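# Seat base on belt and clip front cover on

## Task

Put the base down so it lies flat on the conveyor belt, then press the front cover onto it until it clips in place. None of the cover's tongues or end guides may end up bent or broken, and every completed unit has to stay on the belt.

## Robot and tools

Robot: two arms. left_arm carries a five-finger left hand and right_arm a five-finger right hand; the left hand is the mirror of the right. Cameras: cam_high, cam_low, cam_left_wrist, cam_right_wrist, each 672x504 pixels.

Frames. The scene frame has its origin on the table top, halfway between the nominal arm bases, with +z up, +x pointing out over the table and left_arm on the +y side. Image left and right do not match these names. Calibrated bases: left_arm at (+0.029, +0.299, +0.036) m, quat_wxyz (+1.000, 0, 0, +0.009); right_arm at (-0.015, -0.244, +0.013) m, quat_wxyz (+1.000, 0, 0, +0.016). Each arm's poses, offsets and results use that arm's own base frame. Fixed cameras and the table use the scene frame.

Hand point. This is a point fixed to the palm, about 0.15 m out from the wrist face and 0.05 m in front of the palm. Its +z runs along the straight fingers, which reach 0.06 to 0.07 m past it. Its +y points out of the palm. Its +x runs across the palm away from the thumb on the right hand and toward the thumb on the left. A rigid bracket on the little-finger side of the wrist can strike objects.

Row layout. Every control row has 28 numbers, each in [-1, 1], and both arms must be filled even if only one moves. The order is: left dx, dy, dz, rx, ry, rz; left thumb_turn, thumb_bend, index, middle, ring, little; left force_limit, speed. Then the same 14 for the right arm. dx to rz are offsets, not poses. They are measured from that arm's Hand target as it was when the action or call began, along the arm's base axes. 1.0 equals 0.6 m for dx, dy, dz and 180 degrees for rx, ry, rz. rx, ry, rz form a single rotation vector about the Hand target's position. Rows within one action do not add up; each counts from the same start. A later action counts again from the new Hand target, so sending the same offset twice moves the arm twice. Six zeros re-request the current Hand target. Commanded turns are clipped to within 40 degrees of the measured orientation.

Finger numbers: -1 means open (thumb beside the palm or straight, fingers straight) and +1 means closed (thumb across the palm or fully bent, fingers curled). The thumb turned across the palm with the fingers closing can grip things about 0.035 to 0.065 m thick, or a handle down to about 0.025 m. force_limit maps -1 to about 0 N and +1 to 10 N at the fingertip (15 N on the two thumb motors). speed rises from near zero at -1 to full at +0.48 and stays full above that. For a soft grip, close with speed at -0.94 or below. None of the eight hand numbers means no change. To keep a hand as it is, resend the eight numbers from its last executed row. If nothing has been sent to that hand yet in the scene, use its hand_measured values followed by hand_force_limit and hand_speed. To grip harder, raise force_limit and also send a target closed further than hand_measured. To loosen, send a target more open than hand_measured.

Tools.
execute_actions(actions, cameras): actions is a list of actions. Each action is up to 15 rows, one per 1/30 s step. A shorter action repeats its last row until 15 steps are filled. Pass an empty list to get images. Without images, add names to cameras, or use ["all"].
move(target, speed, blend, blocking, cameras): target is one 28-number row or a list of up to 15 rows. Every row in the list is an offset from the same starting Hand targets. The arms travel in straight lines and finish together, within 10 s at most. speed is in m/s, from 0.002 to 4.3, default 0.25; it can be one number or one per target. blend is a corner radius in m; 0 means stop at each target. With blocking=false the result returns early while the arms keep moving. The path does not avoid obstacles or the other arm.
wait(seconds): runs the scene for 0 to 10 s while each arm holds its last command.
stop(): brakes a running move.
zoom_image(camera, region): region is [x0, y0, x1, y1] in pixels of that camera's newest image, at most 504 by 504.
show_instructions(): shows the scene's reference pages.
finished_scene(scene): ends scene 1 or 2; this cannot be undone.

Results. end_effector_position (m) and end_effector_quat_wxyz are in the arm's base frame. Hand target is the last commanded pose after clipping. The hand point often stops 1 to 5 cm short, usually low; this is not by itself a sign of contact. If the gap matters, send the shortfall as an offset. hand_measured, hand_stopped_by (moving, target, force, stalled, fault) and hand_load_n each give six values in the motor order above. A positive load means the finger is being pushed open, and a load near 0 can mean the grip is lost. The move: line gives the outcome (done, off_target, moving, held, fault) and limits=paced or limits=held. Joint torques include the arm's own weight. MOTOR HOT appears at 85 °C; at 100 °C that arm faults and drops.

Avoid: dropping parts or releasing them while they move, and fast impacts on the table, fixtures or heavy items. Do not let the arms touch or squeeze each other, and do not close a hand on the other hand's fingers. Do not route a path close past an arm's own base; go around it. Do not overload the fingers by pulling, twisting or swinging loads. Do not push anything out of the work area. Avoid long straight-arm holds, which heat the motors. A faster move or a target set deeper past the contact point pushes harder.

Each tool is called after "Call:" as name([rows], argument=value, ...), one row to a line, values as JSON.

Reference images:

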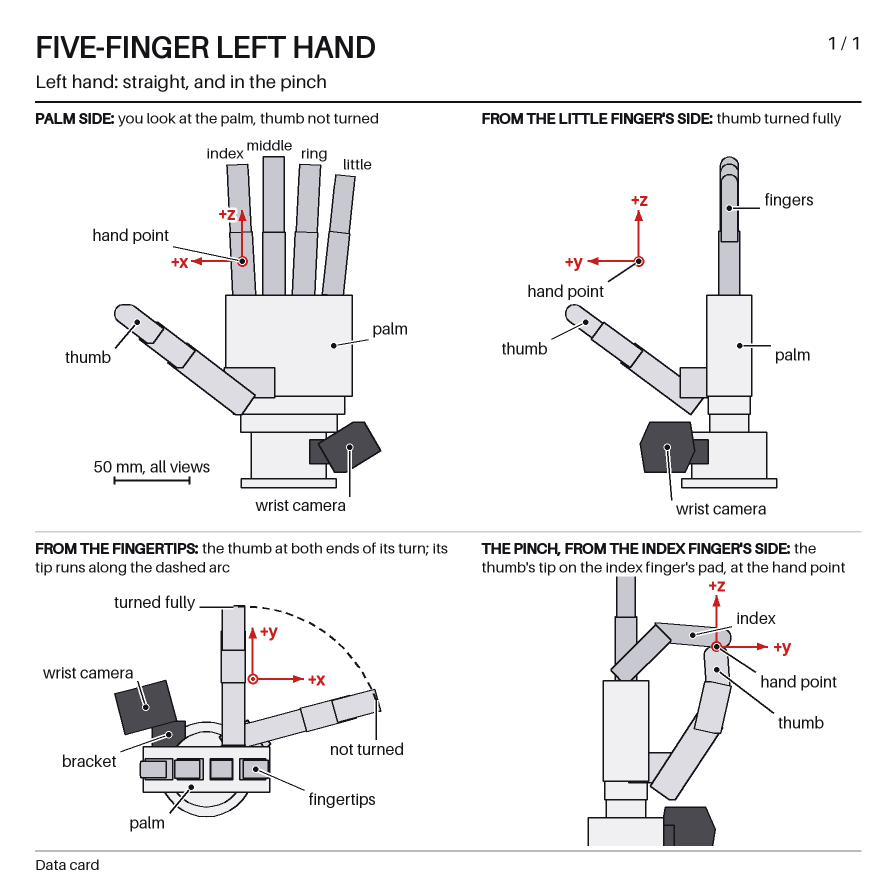

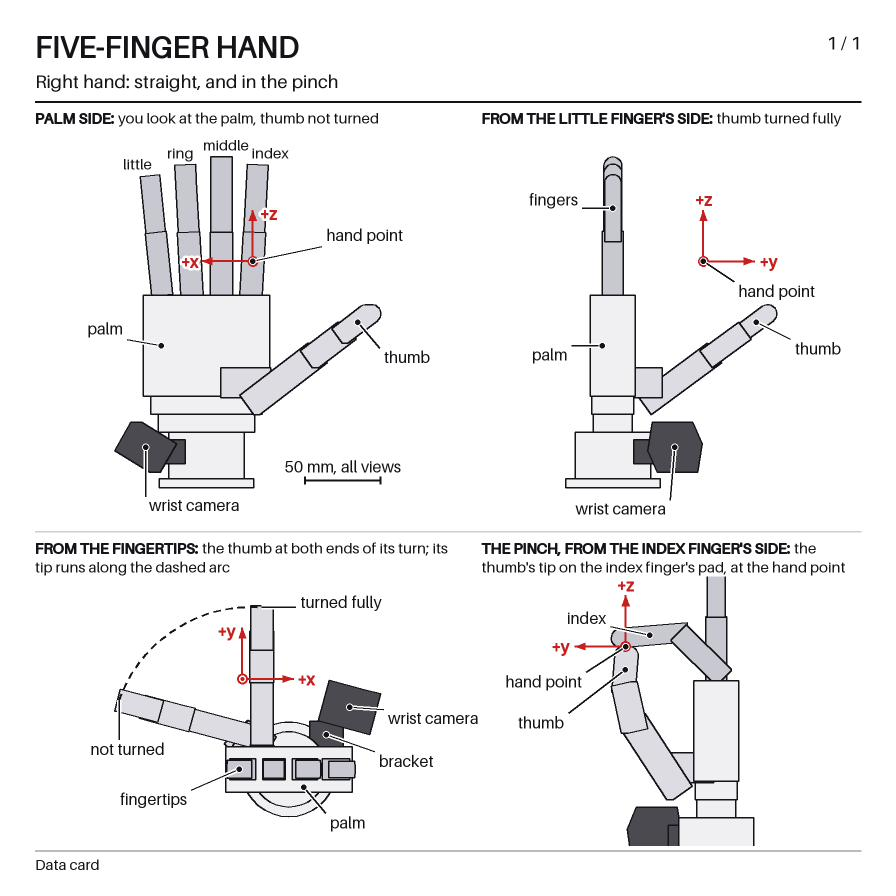

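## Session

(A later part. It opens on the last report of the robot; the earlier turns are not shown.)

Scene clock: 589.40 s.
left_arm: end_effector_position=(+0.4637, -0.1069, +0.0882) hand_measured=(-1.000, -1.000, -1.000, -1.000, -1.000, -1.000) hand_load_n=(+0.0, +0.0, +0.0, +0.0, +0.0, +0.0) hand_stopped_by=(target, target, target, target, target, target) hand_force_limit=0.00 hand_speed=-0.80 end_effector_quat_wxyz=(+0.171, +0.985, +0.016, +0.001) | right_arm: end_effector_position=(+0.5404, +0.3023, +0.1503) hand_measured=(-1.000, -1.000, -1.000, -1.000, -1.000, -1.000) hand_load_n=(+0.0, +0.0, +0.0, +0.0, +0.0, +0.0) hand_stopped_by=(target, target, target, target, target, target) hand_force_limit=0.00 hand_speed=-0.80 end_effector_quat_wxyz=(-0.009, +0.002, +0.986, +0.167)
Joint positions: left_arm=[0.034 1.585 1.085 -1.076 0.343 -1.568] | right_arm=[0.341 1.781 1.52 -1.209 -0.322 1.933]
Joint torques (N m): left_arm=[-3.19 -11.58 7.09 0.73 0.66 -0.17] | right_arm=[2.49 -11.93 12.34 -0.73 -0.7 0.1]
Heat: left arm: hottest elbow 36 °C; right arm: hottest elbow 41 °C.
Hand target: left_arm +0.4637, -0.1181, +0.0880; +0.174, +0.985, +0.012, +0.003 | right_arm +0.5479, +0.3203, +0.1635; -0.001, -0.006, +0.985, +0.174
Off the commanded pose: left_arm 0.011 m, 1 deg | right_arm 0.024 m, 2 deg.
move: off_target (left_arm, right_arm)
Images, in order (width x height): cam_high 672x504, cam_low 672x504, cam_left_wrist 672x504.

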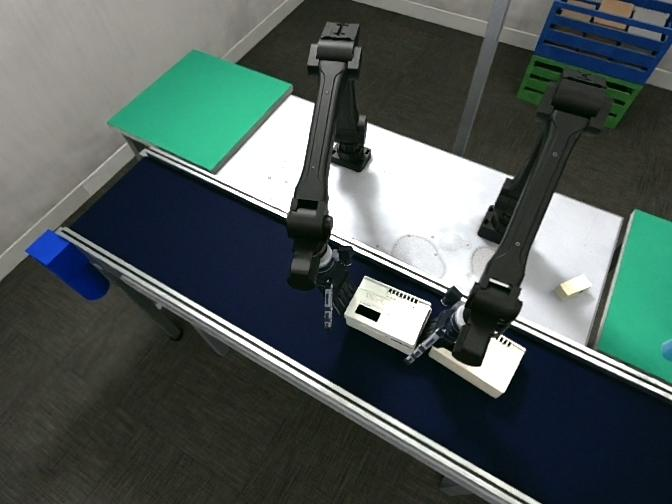

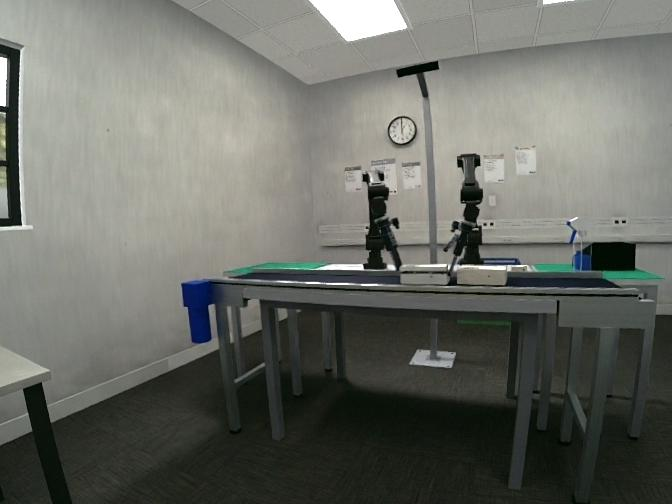

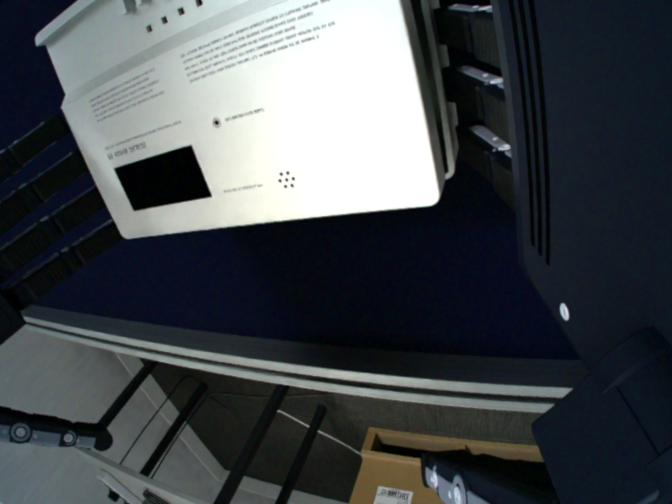

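Call:
move(target=[0.0,-0.01,0.0,0.0,0.0,0.0,-1,-1,-1,-1,-1,-1,0,-0.8, -0.038,0.012,0.0,0,0,0.0,-1,-1,-1,-1,-1,-1,0,-0.8], speed=0.03, cameras=["cam_left_wrist","cam_right_wrist","cam_low","cam_high"])

Call:
zoom_image(camera="cam_low", region=[390, 255, 450, 290])

Call:
zoom_image(camera="cam_left_wrist", region=[330, 0, 490, 220])

Call:
zoom_image(camera="cam_high", region=[335, 295, 385, 345])

Scene clock: 598.47 s.
left_arm: end_effector_position=(+0.4655, -0.1090, +0.0876) hand_measured=(-1.000, -1.000, -1.000, -1.000, -1.000, -1.000) hand_load_n=(+0.0, +0.0, +0.0, +0.0, +0.5, +0.0) hand_stopped_by=(target, target, target, target, target, target) hand_force_limit=0.00 hand_speed=-0.80 end_effector_quat_wxyz=(+0.168, +0.986, +0.018, +0.003) | right_arm: end_effector_position=(+0.5337, +0.3021, +0.1494) hand_measured=(-1.000, -1.000, -1.000, -1.000, -1.000, -1.000) hand_load_n=(+0.0, -0.5, +0.0, +0.5, +0.0, +0.0) hand_stopped_by=(target, target, target, target, target, target) hand_force_limit=0.00 hand_speed=-0.80 end_effector_quat_wxyz=(-0.011, +0.012, +0.987, +0.159)
Joint positions: left_arm=[0.026 1.585 1.085 -1.068 0.337 -1.581] | right_arm=[0.351 1.765 1.5 -1.209 -0.307 1.961]
Joint torques (N m): left_arm=[-3.55 -11.81 6.98 0.64 0.88 -0.23] | right_arm=[3.78 -13.8 8.2 0.35 -1.22 0.09]
Heat: left arm: hottest elbow 36 °C; right arm: hottest elbow 42 °C.
Hand target: left_arm +0.4637, -0.1241, +0.0880; +0.174, +0.985, +0.011, +0.003 | right_arm +0.5249, +0.3277, +0.1633; -0.001, -0.006, +0.985, +0.174
Off the commanded pose: left_arm 0.015 m, 1 deg | right_arm 0.030 m, 3 deg.
move: off_target (left_arm, right_arm)

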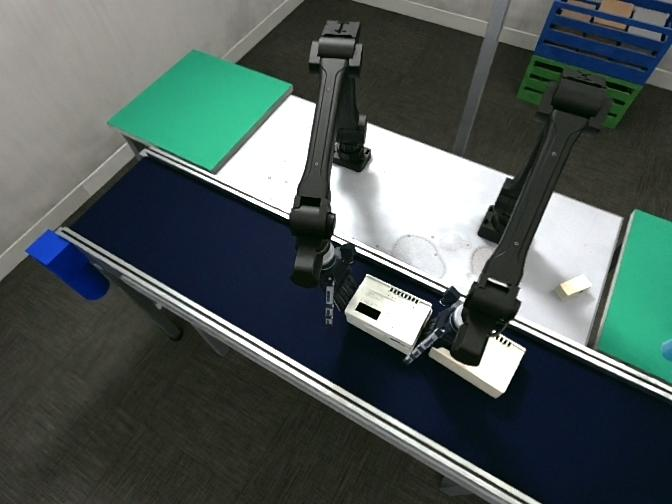

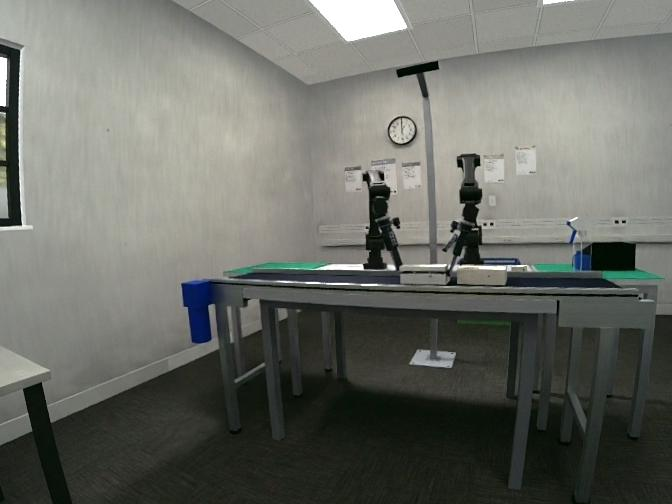

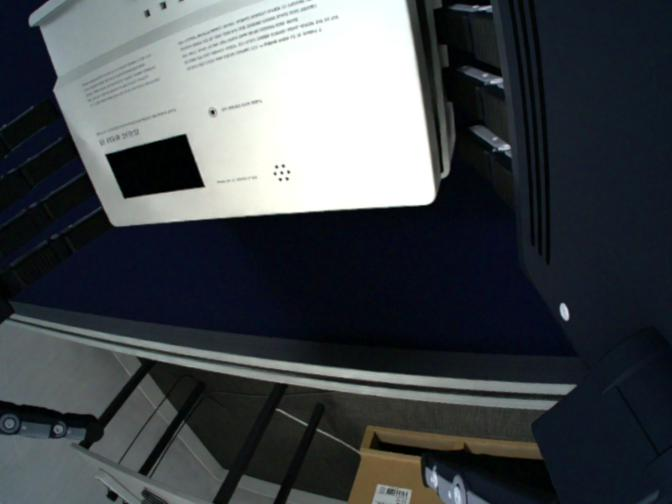

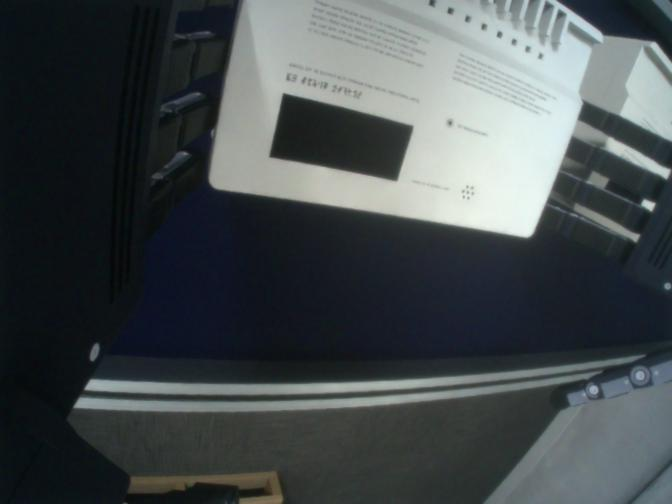

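Scaled by 8.400 from the camera's 672x504 image, which has a finer 960x720 frame.

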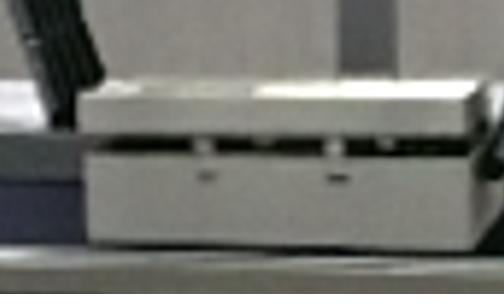

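Scaled by 2.291 from the camera's 672x504 image, which has a finer 960x720 frame.

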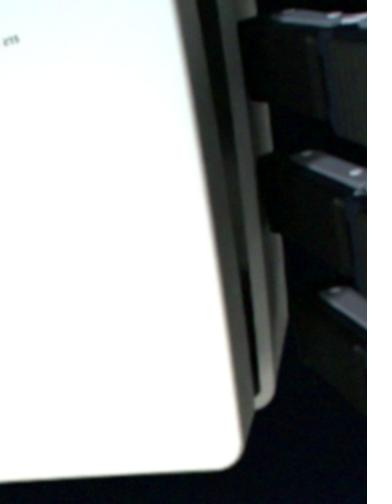

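Scaled by 10.080 from the camera's 672x504 image, which has a finer 960x720 frame.

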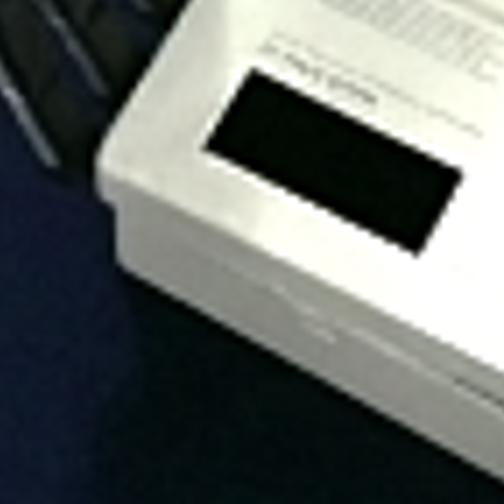

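Call:
move([
  [0.0,0.065,0.0,0.0,0.0,0.0,-1,-1,-1,-1,-1,-1,0,-0.8, 0.0,-0.06,0.0,0,0,0.0,-1,-1,-1,-1,-1,-1,0,-0.8],
  [0.0,0.065,0.06,0.0,0.0,0.0,-1,-1,-1,-1,-1,-1,0,-0.8, 0.0,-0.06,0.0,0,0,0.0,-1,-1,-1,-1,-1,-1,0,-0.8],
], speed=0.05, cameras=["cam_left_wrist","cam_right_wrist","cam_low","cam_high"])

Call:
zoom_image(camera="cam_low", region=[390, 255, 450, 290])

Call:
zoom_image(camera="cam_left_wrist", region=[330, 0, 490, 220])

Call:
zoom_image(camera="cam_high", region=[335, 270, 395, 345])

Call:
zoom_image(camera="cam_right_wrist", region=[190, 0, 330, 220])

Scene clock: 606.67 s.
left_arm: end_effector_position=(+0.4435, -0.0911, +0.0975) hand_measured=(-1.000, -1.000, -1.000, -1.000, -1.000, -1.000) hand_load_n=(+0.0, +0.0, +0.0, +0.0, +0.0, +0.0) hand_stopped_by=(target, target, target, target, target, target) hand_force_limit=0.00 hand_speed=-0.80 end_effector_quat_wxyz=(+0.176, +0.984, +0.019, -0.030) | right_arm: end_effector_position=(+0.5220, +0.2986, +0.1586) hand_measured=(-1.000, -1.000, -1.000, -1.000, -1.000, -1.000) hand_load_n=(+0.0, +0.0, +0.0, +0.0, -0.5, +0.0) hand_stopped_by=(target, target, target, target, target, target) hand_force_limit=0.00 hand_speed=-0.80 end_effector_quat_wxyz=(-0.008, -0.007, +0.985, +0.172)
Joint positions: left_arm=[0.077 1.567 1.09 -1.178 0.349 -1.517] | right_arm=[0.342 1.73 1.469 -1.208 -0.33 1.916]
Joint torques (N m): left_arm=[-0.91 -12.16 11.96 -0.38 0.35 0.13] | right_arm=[-0.26 -13.04 7.83 -0.17 -0.52 -0.11]
Heat: left arm: hottest elbow 35 °C; right arm: hottest elbow 41 °C.
Hand target: left_arm +0.4636, -0.0851, +0.1238; +0.174, +0.985, +0.012, +0.002 | right_arm +0.5250, +0.2917, +0.1634; -0.001, -0.006, +0.985, +0.174
Off the commanded pose: left_arm 0.034 m, 4 deg | right_arm 0.009 m, 1 deg.
move: off_target (left_arm)

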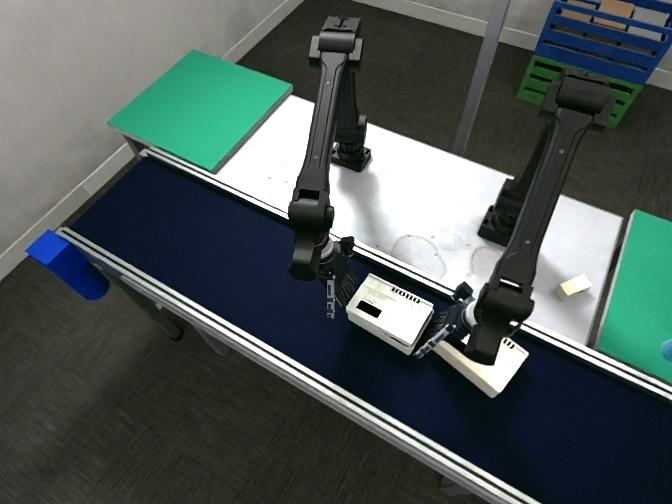

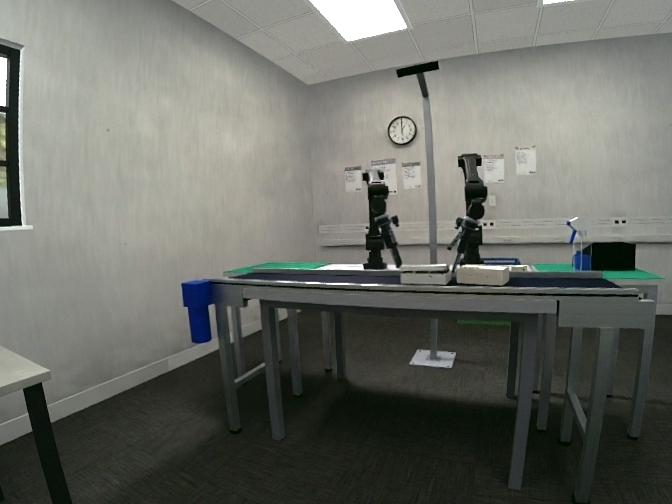

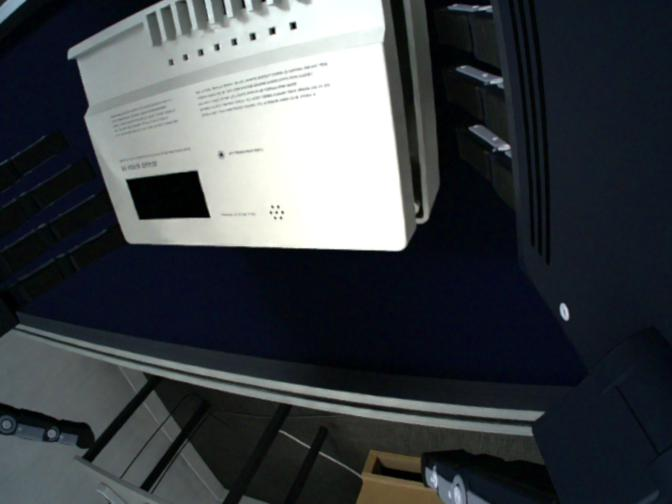

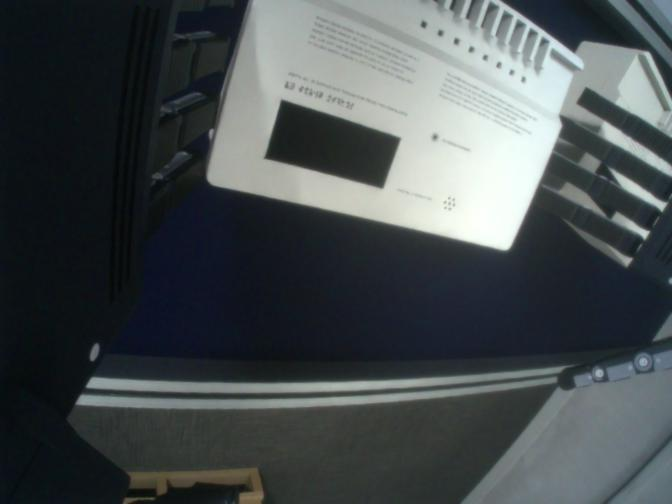

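Scaled by 8.400 from the camera's 672x504 image, which has a finer 960x720 frame.

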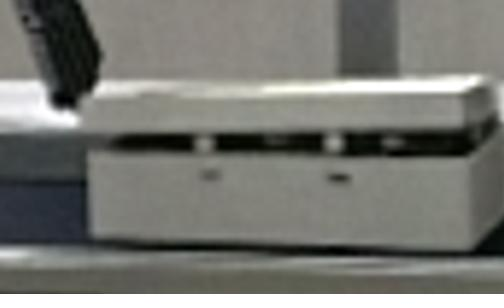

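Scaled by 2.291 from the camera's 672x504 image, which has a finer 960x720 frame.

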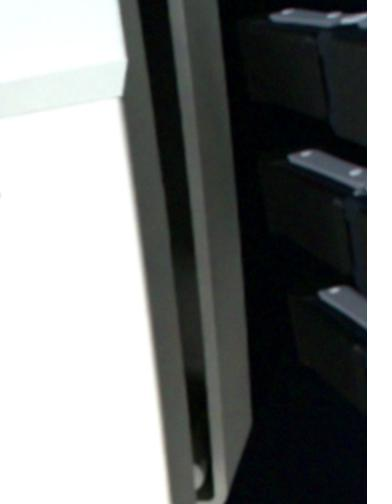

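Scaled by 6.720 from the camera's 672x504 image, which has a finer 960x720 frame.

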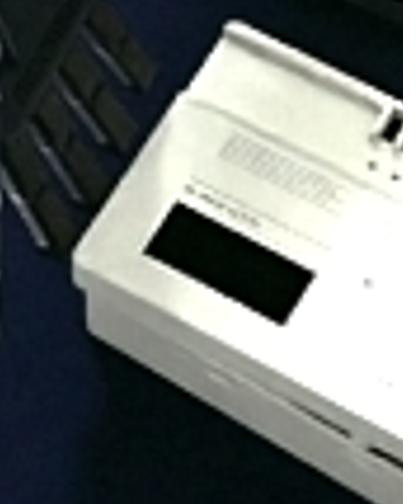

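Scaled by 2.291 from the camera's 672x504 image, which has a finer 960x720 frame.

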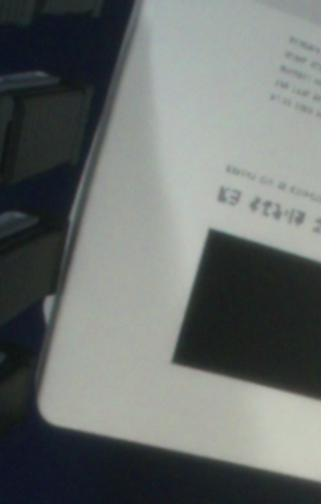

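Call:
zoom_image(camera="cam_high", region=[390, 290, 445, 360])

Call:
zoom_image(camera="cam_high", region=[335, 270, 445, 360])

Call:
zoom_image(camera="cam_low", region=[395, 260, 425, 285])

Call:
zoom_image(camera="cam_low", region=[425, 260, 455, 285])

Scaled by 7.200 from the camera's 672x504 image, which has a finer 960x720 frame.

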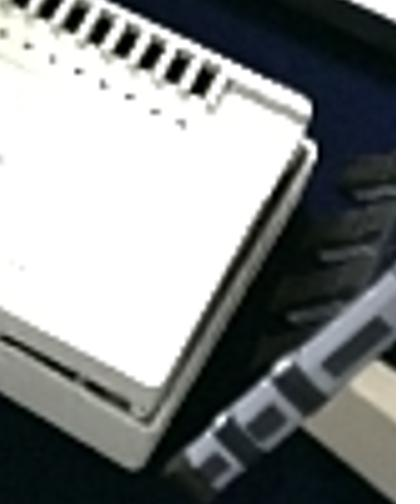

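Scaled by 4.582 from the camera's 672x504 image, which has a finer 960x720 frame.

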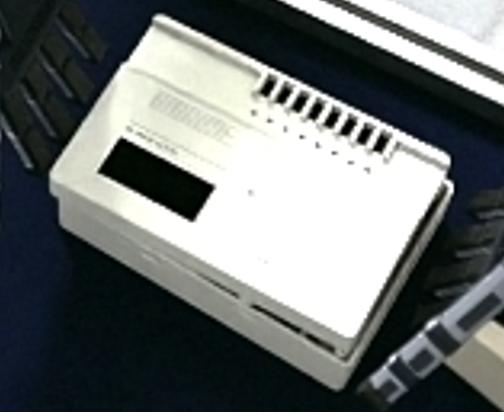

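Scaled by 16.800 from the camera's 672x504 image, which has a finer 960x720 frame.

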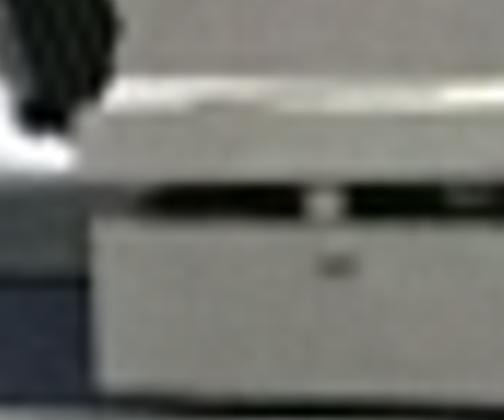

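Scaled by 16.800 from the camera's 672x504 image, which has a finer 960x720 frame.

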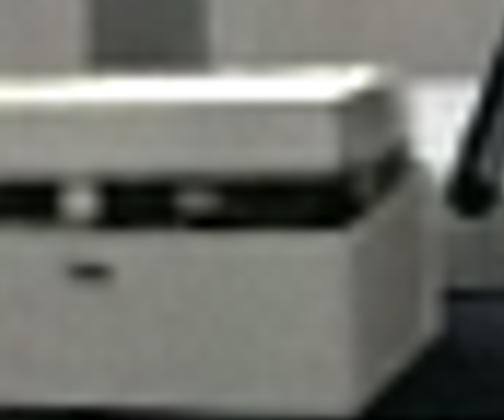

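Call:
move([
  [0.01,0.0,0.035,0.0,0.0,0.0,-1,-1,-1,-1,-1,-1,0,-0.8, 0.0,0.0,0.0,0,0,0.0,-1,-1,-1,-1,-1,-1,0,-0.8],
  [0.01,-0.05,0.035,0.0,0.0,0.0,-1,-1,-1,-1,-1,-1,0,-0.8, 0.0,0.015,0.0,0,0,0.0,-1,-1,-1,-1,-1,-1,0,-0.8],
], speed=0.05, cameras=["cam_left_wrist","cam_right_wrist","cam_low"])

Call:
zoom_image(camera="cam_low", region=[390, 255, 450, 290])

Scene clock: 623.37 s.
left_arm: end_effector_position=(+0.4497, -0.1108, +0.1196) hand_measured=(-1.000, -1.000, -1.000, -1.000, -1.000, -1.000) hand_load_n=(+0.0, +0.0, +0.0, +0.0, +0.0, +0.0) hand_stopped_by=(target, target, target, target, target, target) hand_force_limit=0.00 hand_speed=-0.80 end_effector_quat_wxyz=(+0.174, +0.984, +0.016, -0.032) | right_arm: end_effector_position=(+0.5221, +0.2984, +0.1584) hand_measured=(-1.000, -1.000, -1.000, -1.000, -1.000, -1.000) hand_load_n=(+0.0, +0.0, +0.0, +0.0, +0.0, +0.0) hand_stopped_by=(target, target, target, target, target, target) hand_force_limit=0.00 hand_speed=-0.80 end_effector_quat_wxyz=(-0.008, -0.007, +0.985, +0.171)
Joint positions: left_arm=[0.029 1.554 1.141 -1.229 0.349 -1.561] | right_arm=[0.342 1.73 1.469 -1.208 -0.329 1.916]
Joint torques (N m): left_arm=[-2.37 -13.04 11.63 0.44 0.46 -0.17] | right_arm=[0.91 -12.51 8.58 -0.06 -0.49 0.05]
Heat: left arm: hottest elbow 38 °C; right arm: hottest elbow 40 °C.
Hand target: left_arm +0.4697, -0.1150, +0.1450; +0.174, +0.985, +0.012, +0.003 | right_arm +0.5250, +0.3007, +0.1634; -0.001, -0.006, +0.985, +0.174
Off the commanded pose: left_arm 0.032 m, 4 deg | right_arm 0.006 m, 1 deg.
move: off_target (left_arm)
Images, in order (width x height): cam_low 672x504, cam_left_wrist 672x504, cam_right_wrist 672x504.

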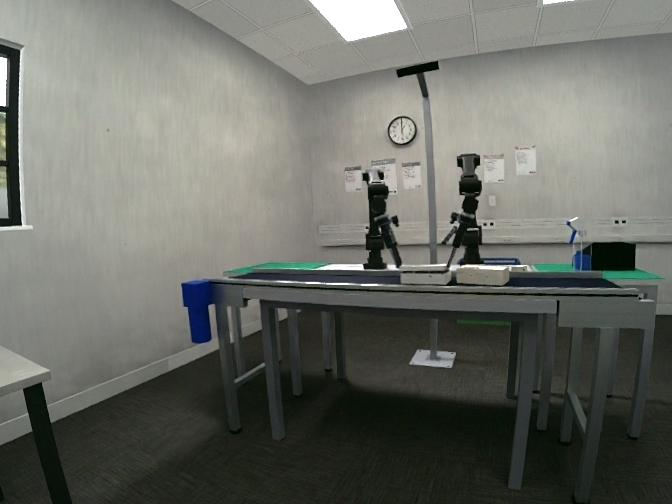

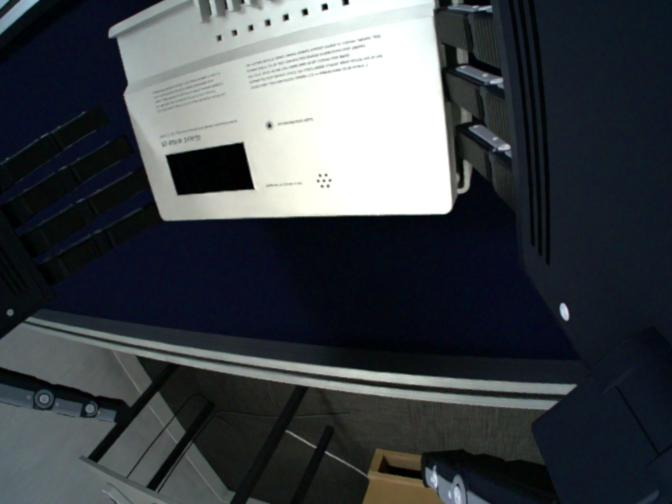

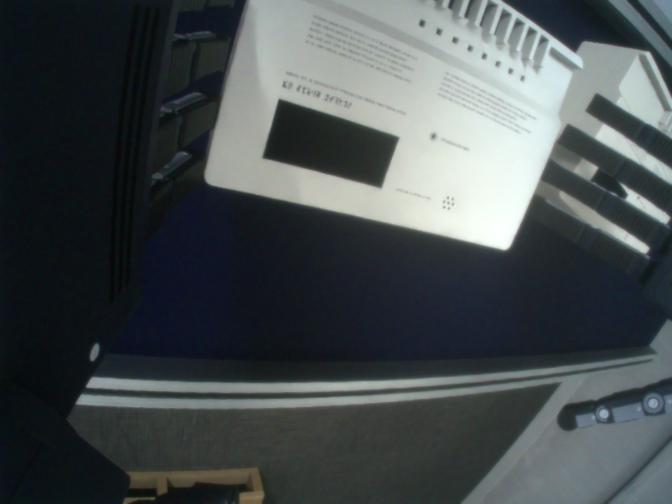

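Scaled by 8.400 from the camera's 672x504 image, which has a finer 960x720 frame.

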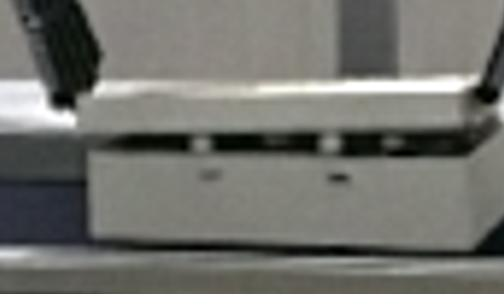

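Call:
move([
  [0.0,-0.03,0.0,0.0,0.0,0.0,-1,-1,-1,-1,-1,-1,0,-0.8, 0.01,0.075,0.0,0,0,0.0,-1,-1,-1,-1,-1,-1,0,-0.8],
  [0.0,-0.03,0.05,0.0,0.0,0.0,-1,-1,-1,-1,-1,-1,0,-0.8, 0.01,0.075,0.06,0,0,0.0,-1,-1,-1,-1,-1,-1,0,-0.8],
], speed=0.04, cameras=["cam_left_wrist","cam_right_wrist","cam_low","cam_high"])

Call:
zoom_image(camera="cam_low", region=[390, 245, 460, 290])

Scene clock: 629.07 s.
left_arm: end_effector_position=(+0.4501, -0.1124, +0.1386) hand_measured=(-1.000, -1.000, -1.000, -1.000, -1.000, -1.000) hand_load_n=(+0.5, +0.0, +0.0, +1.0, +0.0, +0.0) hand_stopped_by=(target, target, target, target, target, target) hand_force_limit=0.00 hand_speed=-0.80 end_effector_quat_wxyz=(+0.160, +0.986, +0.028, -0.032) | right_arm: end_effector_position=(+0.5330, +0.3057, +0.1758) hand_measured=(-1.000, -1.000, -1.000, -1.000, -1.000, -1.000) hand_load_n=(+0.0, +0.0, +0.0, +1.0, +0.0, +0.0) hand_stopped_by=(target, target, target, target, target, target) hand_force_limit=0.00 hand_speed=-0.80 end_effector_quat_wxyz=(-0.010, +0.020, +0.988, +0.153)
Joint positions: left_arm=[0.012 1.525 1.172 -1.279 0.321 -1.606] | right_arm=[0.364 1.748 1.553 -1.277 -0.292 1.99]
Joint torques (N m): left_arm=[-3.9 -12.75 13.42 -0.03 1.57 -0.17] | right_arm=[4.95 -12.22 12.93 -0.53 -1.7 0.07]
Heat: left arm: hottest elbow 39 °C; right arm: hottest elbow 40 °C.
Hand target: left_arm +0.4696, -0.1331, +0.1749; +0.174, +0.985, +0.012, +0.002 | right_arm +0.5310, +0.3456, +0.1994; -0.001, -0.006, +0.985, +0.174
Off the commanded pose: left_arm 0.046 m, 5 deg | right_arm 0.047 m, 4 deg.
move: off_target (left_arm, right_arm)

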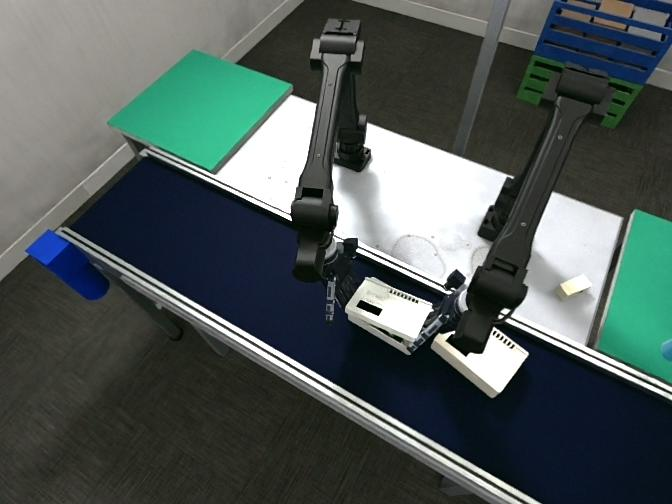

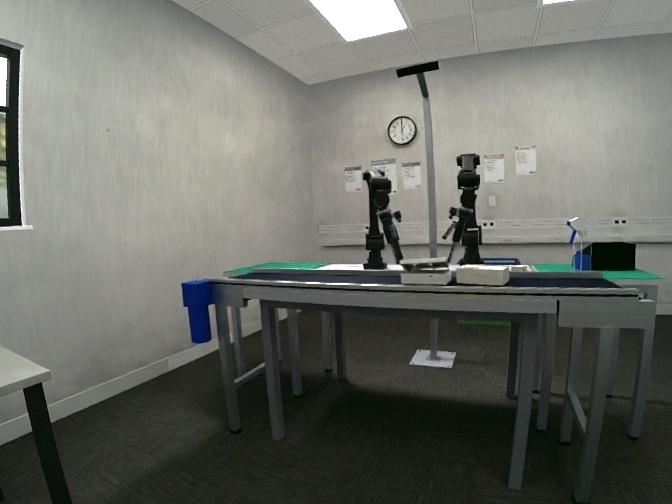

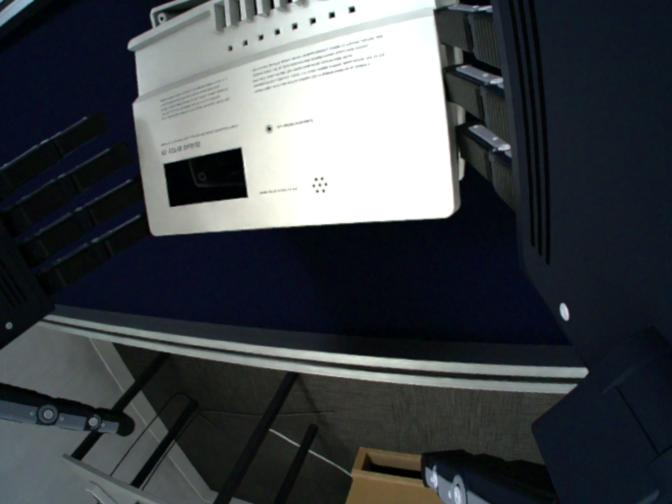

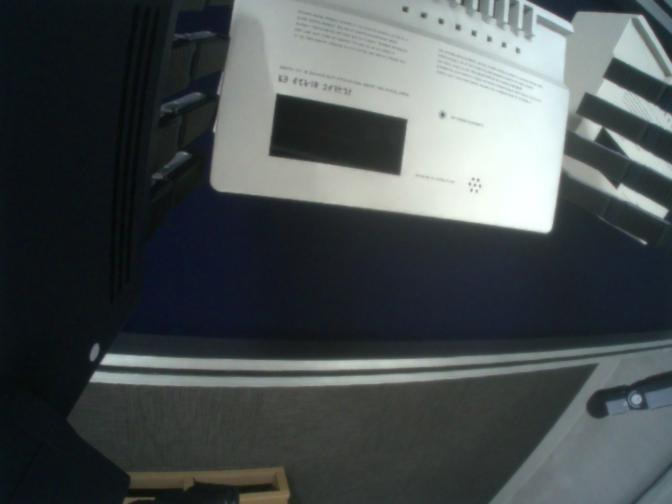

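Scaled by 7.200 from the camera's 672x504 image, which has a finer 960x720 frame.

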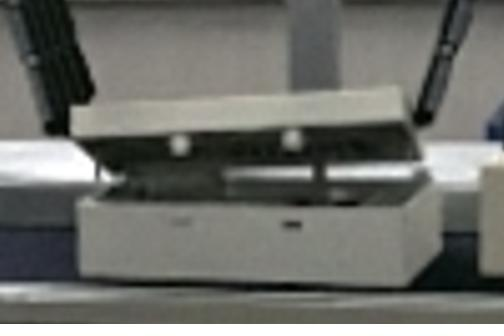

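Call:
zoom_image(camera="cam_high", region=[335, 260, 445, 360])

Call:
zoom_image(camera="cam_left_wrist", region=[110, 0, 330, 130])

Scaled by 4.582 from the camera's 672x504 image, which has a finer 960x720 frame.

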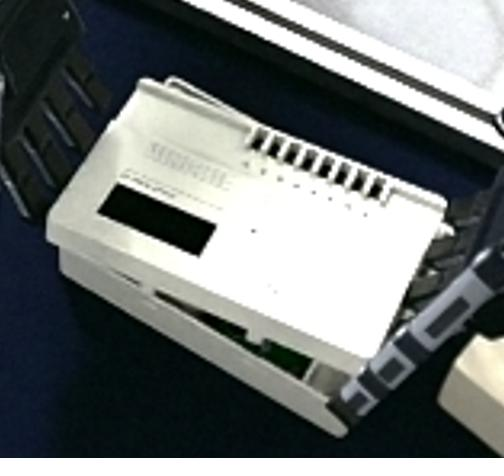

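Scaled by 2.291 from the camera's 672x504 image, which has a finer 960x720 frame.

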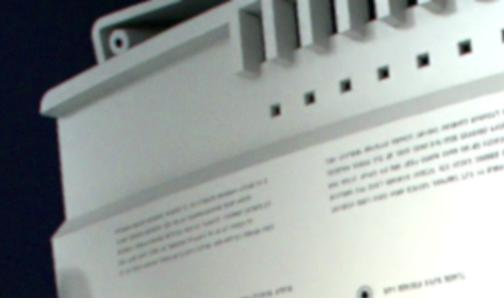

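Call:
move(target=[0.012,0.0,0.015,0.0,0.0,-0.01,-1,-1,-1,-1,-1,-1,0,-0.8, -0.042,0.0,0.012,0,0,-0.01,-1,-1,-1,-1,-1,-1,0,-0.8], speed=0.04, cameras=["cam_left_wrist","cam_right_wrist","cam_low","cam_high"])

Call:
zoom_image(camera="cam_low", region=[390, 245, 460, 290])

Call:
zoom_image(camera="cam_high", region=[335, 260, 445, 360])

Scene clock: 641.63 s.
left_arm: end_effector_position=(+0.4610, -0.1109, +0.1579) hand_measured=(-1.000, -1.000, -1.000, -1.000, -1.000, -1.000) hand_load_n=(+0.0, -0.5, +0.0, +1.0, +0.0, +0.0) hand_stopped_by=(target, target, target, target, target, target) hand_force_limit=0.00 hand_speed=-0.80 end_effector_quat_wxyz=(+0.155, +0.987, +0.024, -0.023) | right_arm: end_effector_position=(+0.5211, +0.3060, +0.1914) hand_measured=(-1.000, -1.000, -1.000, -1.000, -1.000, -1.000) hand_load_n=(+0.0, +0.0, +0.0, +1.0, +0.0, +0.0) hand_stopped_by=(target, target, target, target, target, target) hand_force_limit=0.00 hand_speed=-0.80 end_effector_quat_wxyz=(-0.003, +0.039, +0.988, +0.151)
Joint positions: left_arm=[0.012 1.525 1.227 -1.315 0.312 -1.6] | right_arm=[0.381 1.695 1.524 -1.278 -0.278 2.048]
Joint torques (N m): left_arm=[-3.72 -11.22 13.41 -0.2 1.86 0.2] | right_arm=[5.36 -12.86 9.02 0.36 -1.94 0.06]
Heat: left arm: hottest elbow 38 °C; right arm: hottest elbow 42 °C.
Hand target: left_arm +0.4768, -0.1331, +0.1840; +0.174, +0.985, -0.004, +0.000 | right_arm +0.5059, +0.3456, +0.2065; +0.001, +0.009, +0.985, +0.174
Off the commanded pose: left_arm 0.038 m, 5 deg | right_arm 0.045 m, 4 deg.
move: off_target (left_arm, right_arm)

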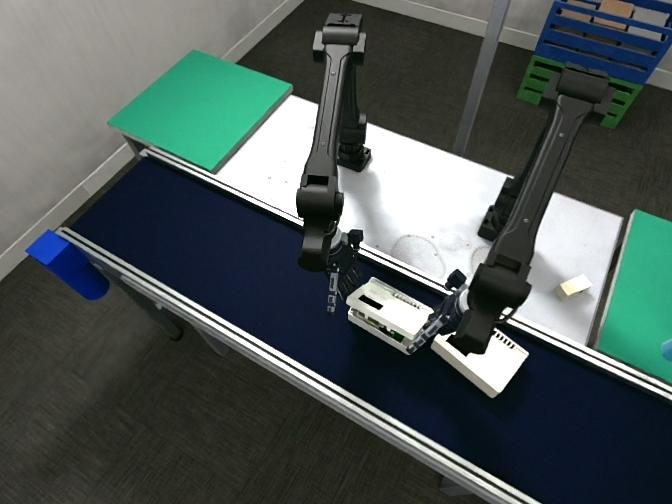

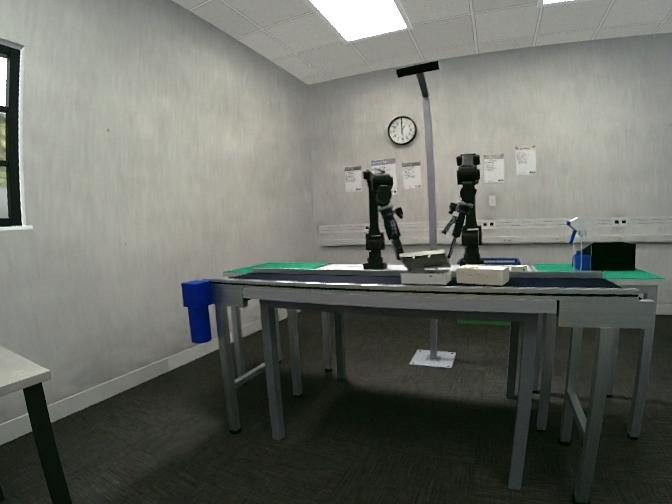

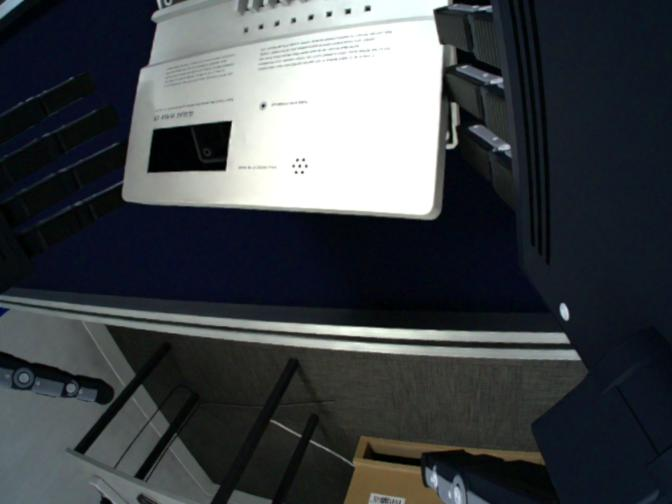

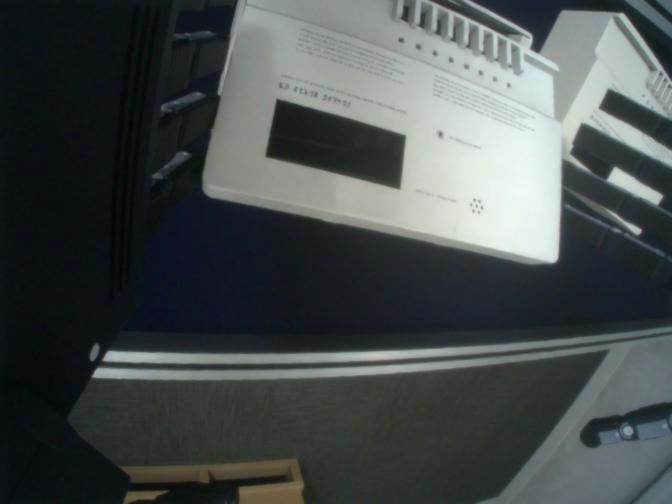

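Scaled by 7.200 from the camera's 672x504 image, which has a finer 960x720 frame.

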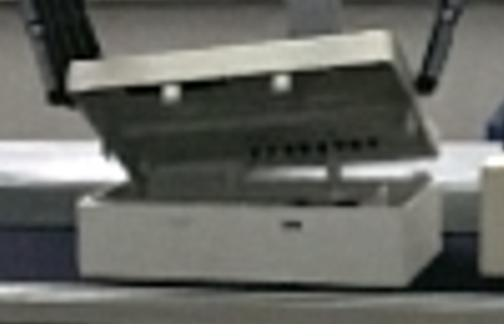

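Scaled by 4.582 from the camera's 672x504 image, which has a finer 960x720 frame.

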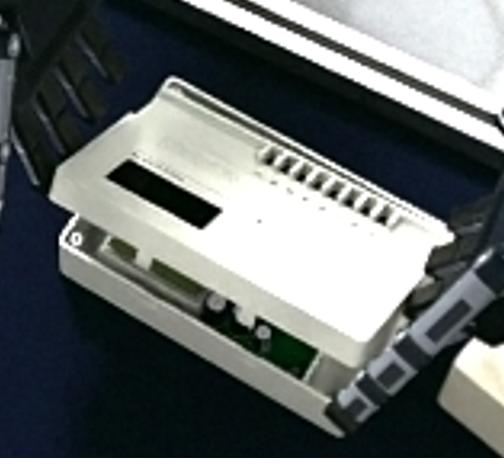

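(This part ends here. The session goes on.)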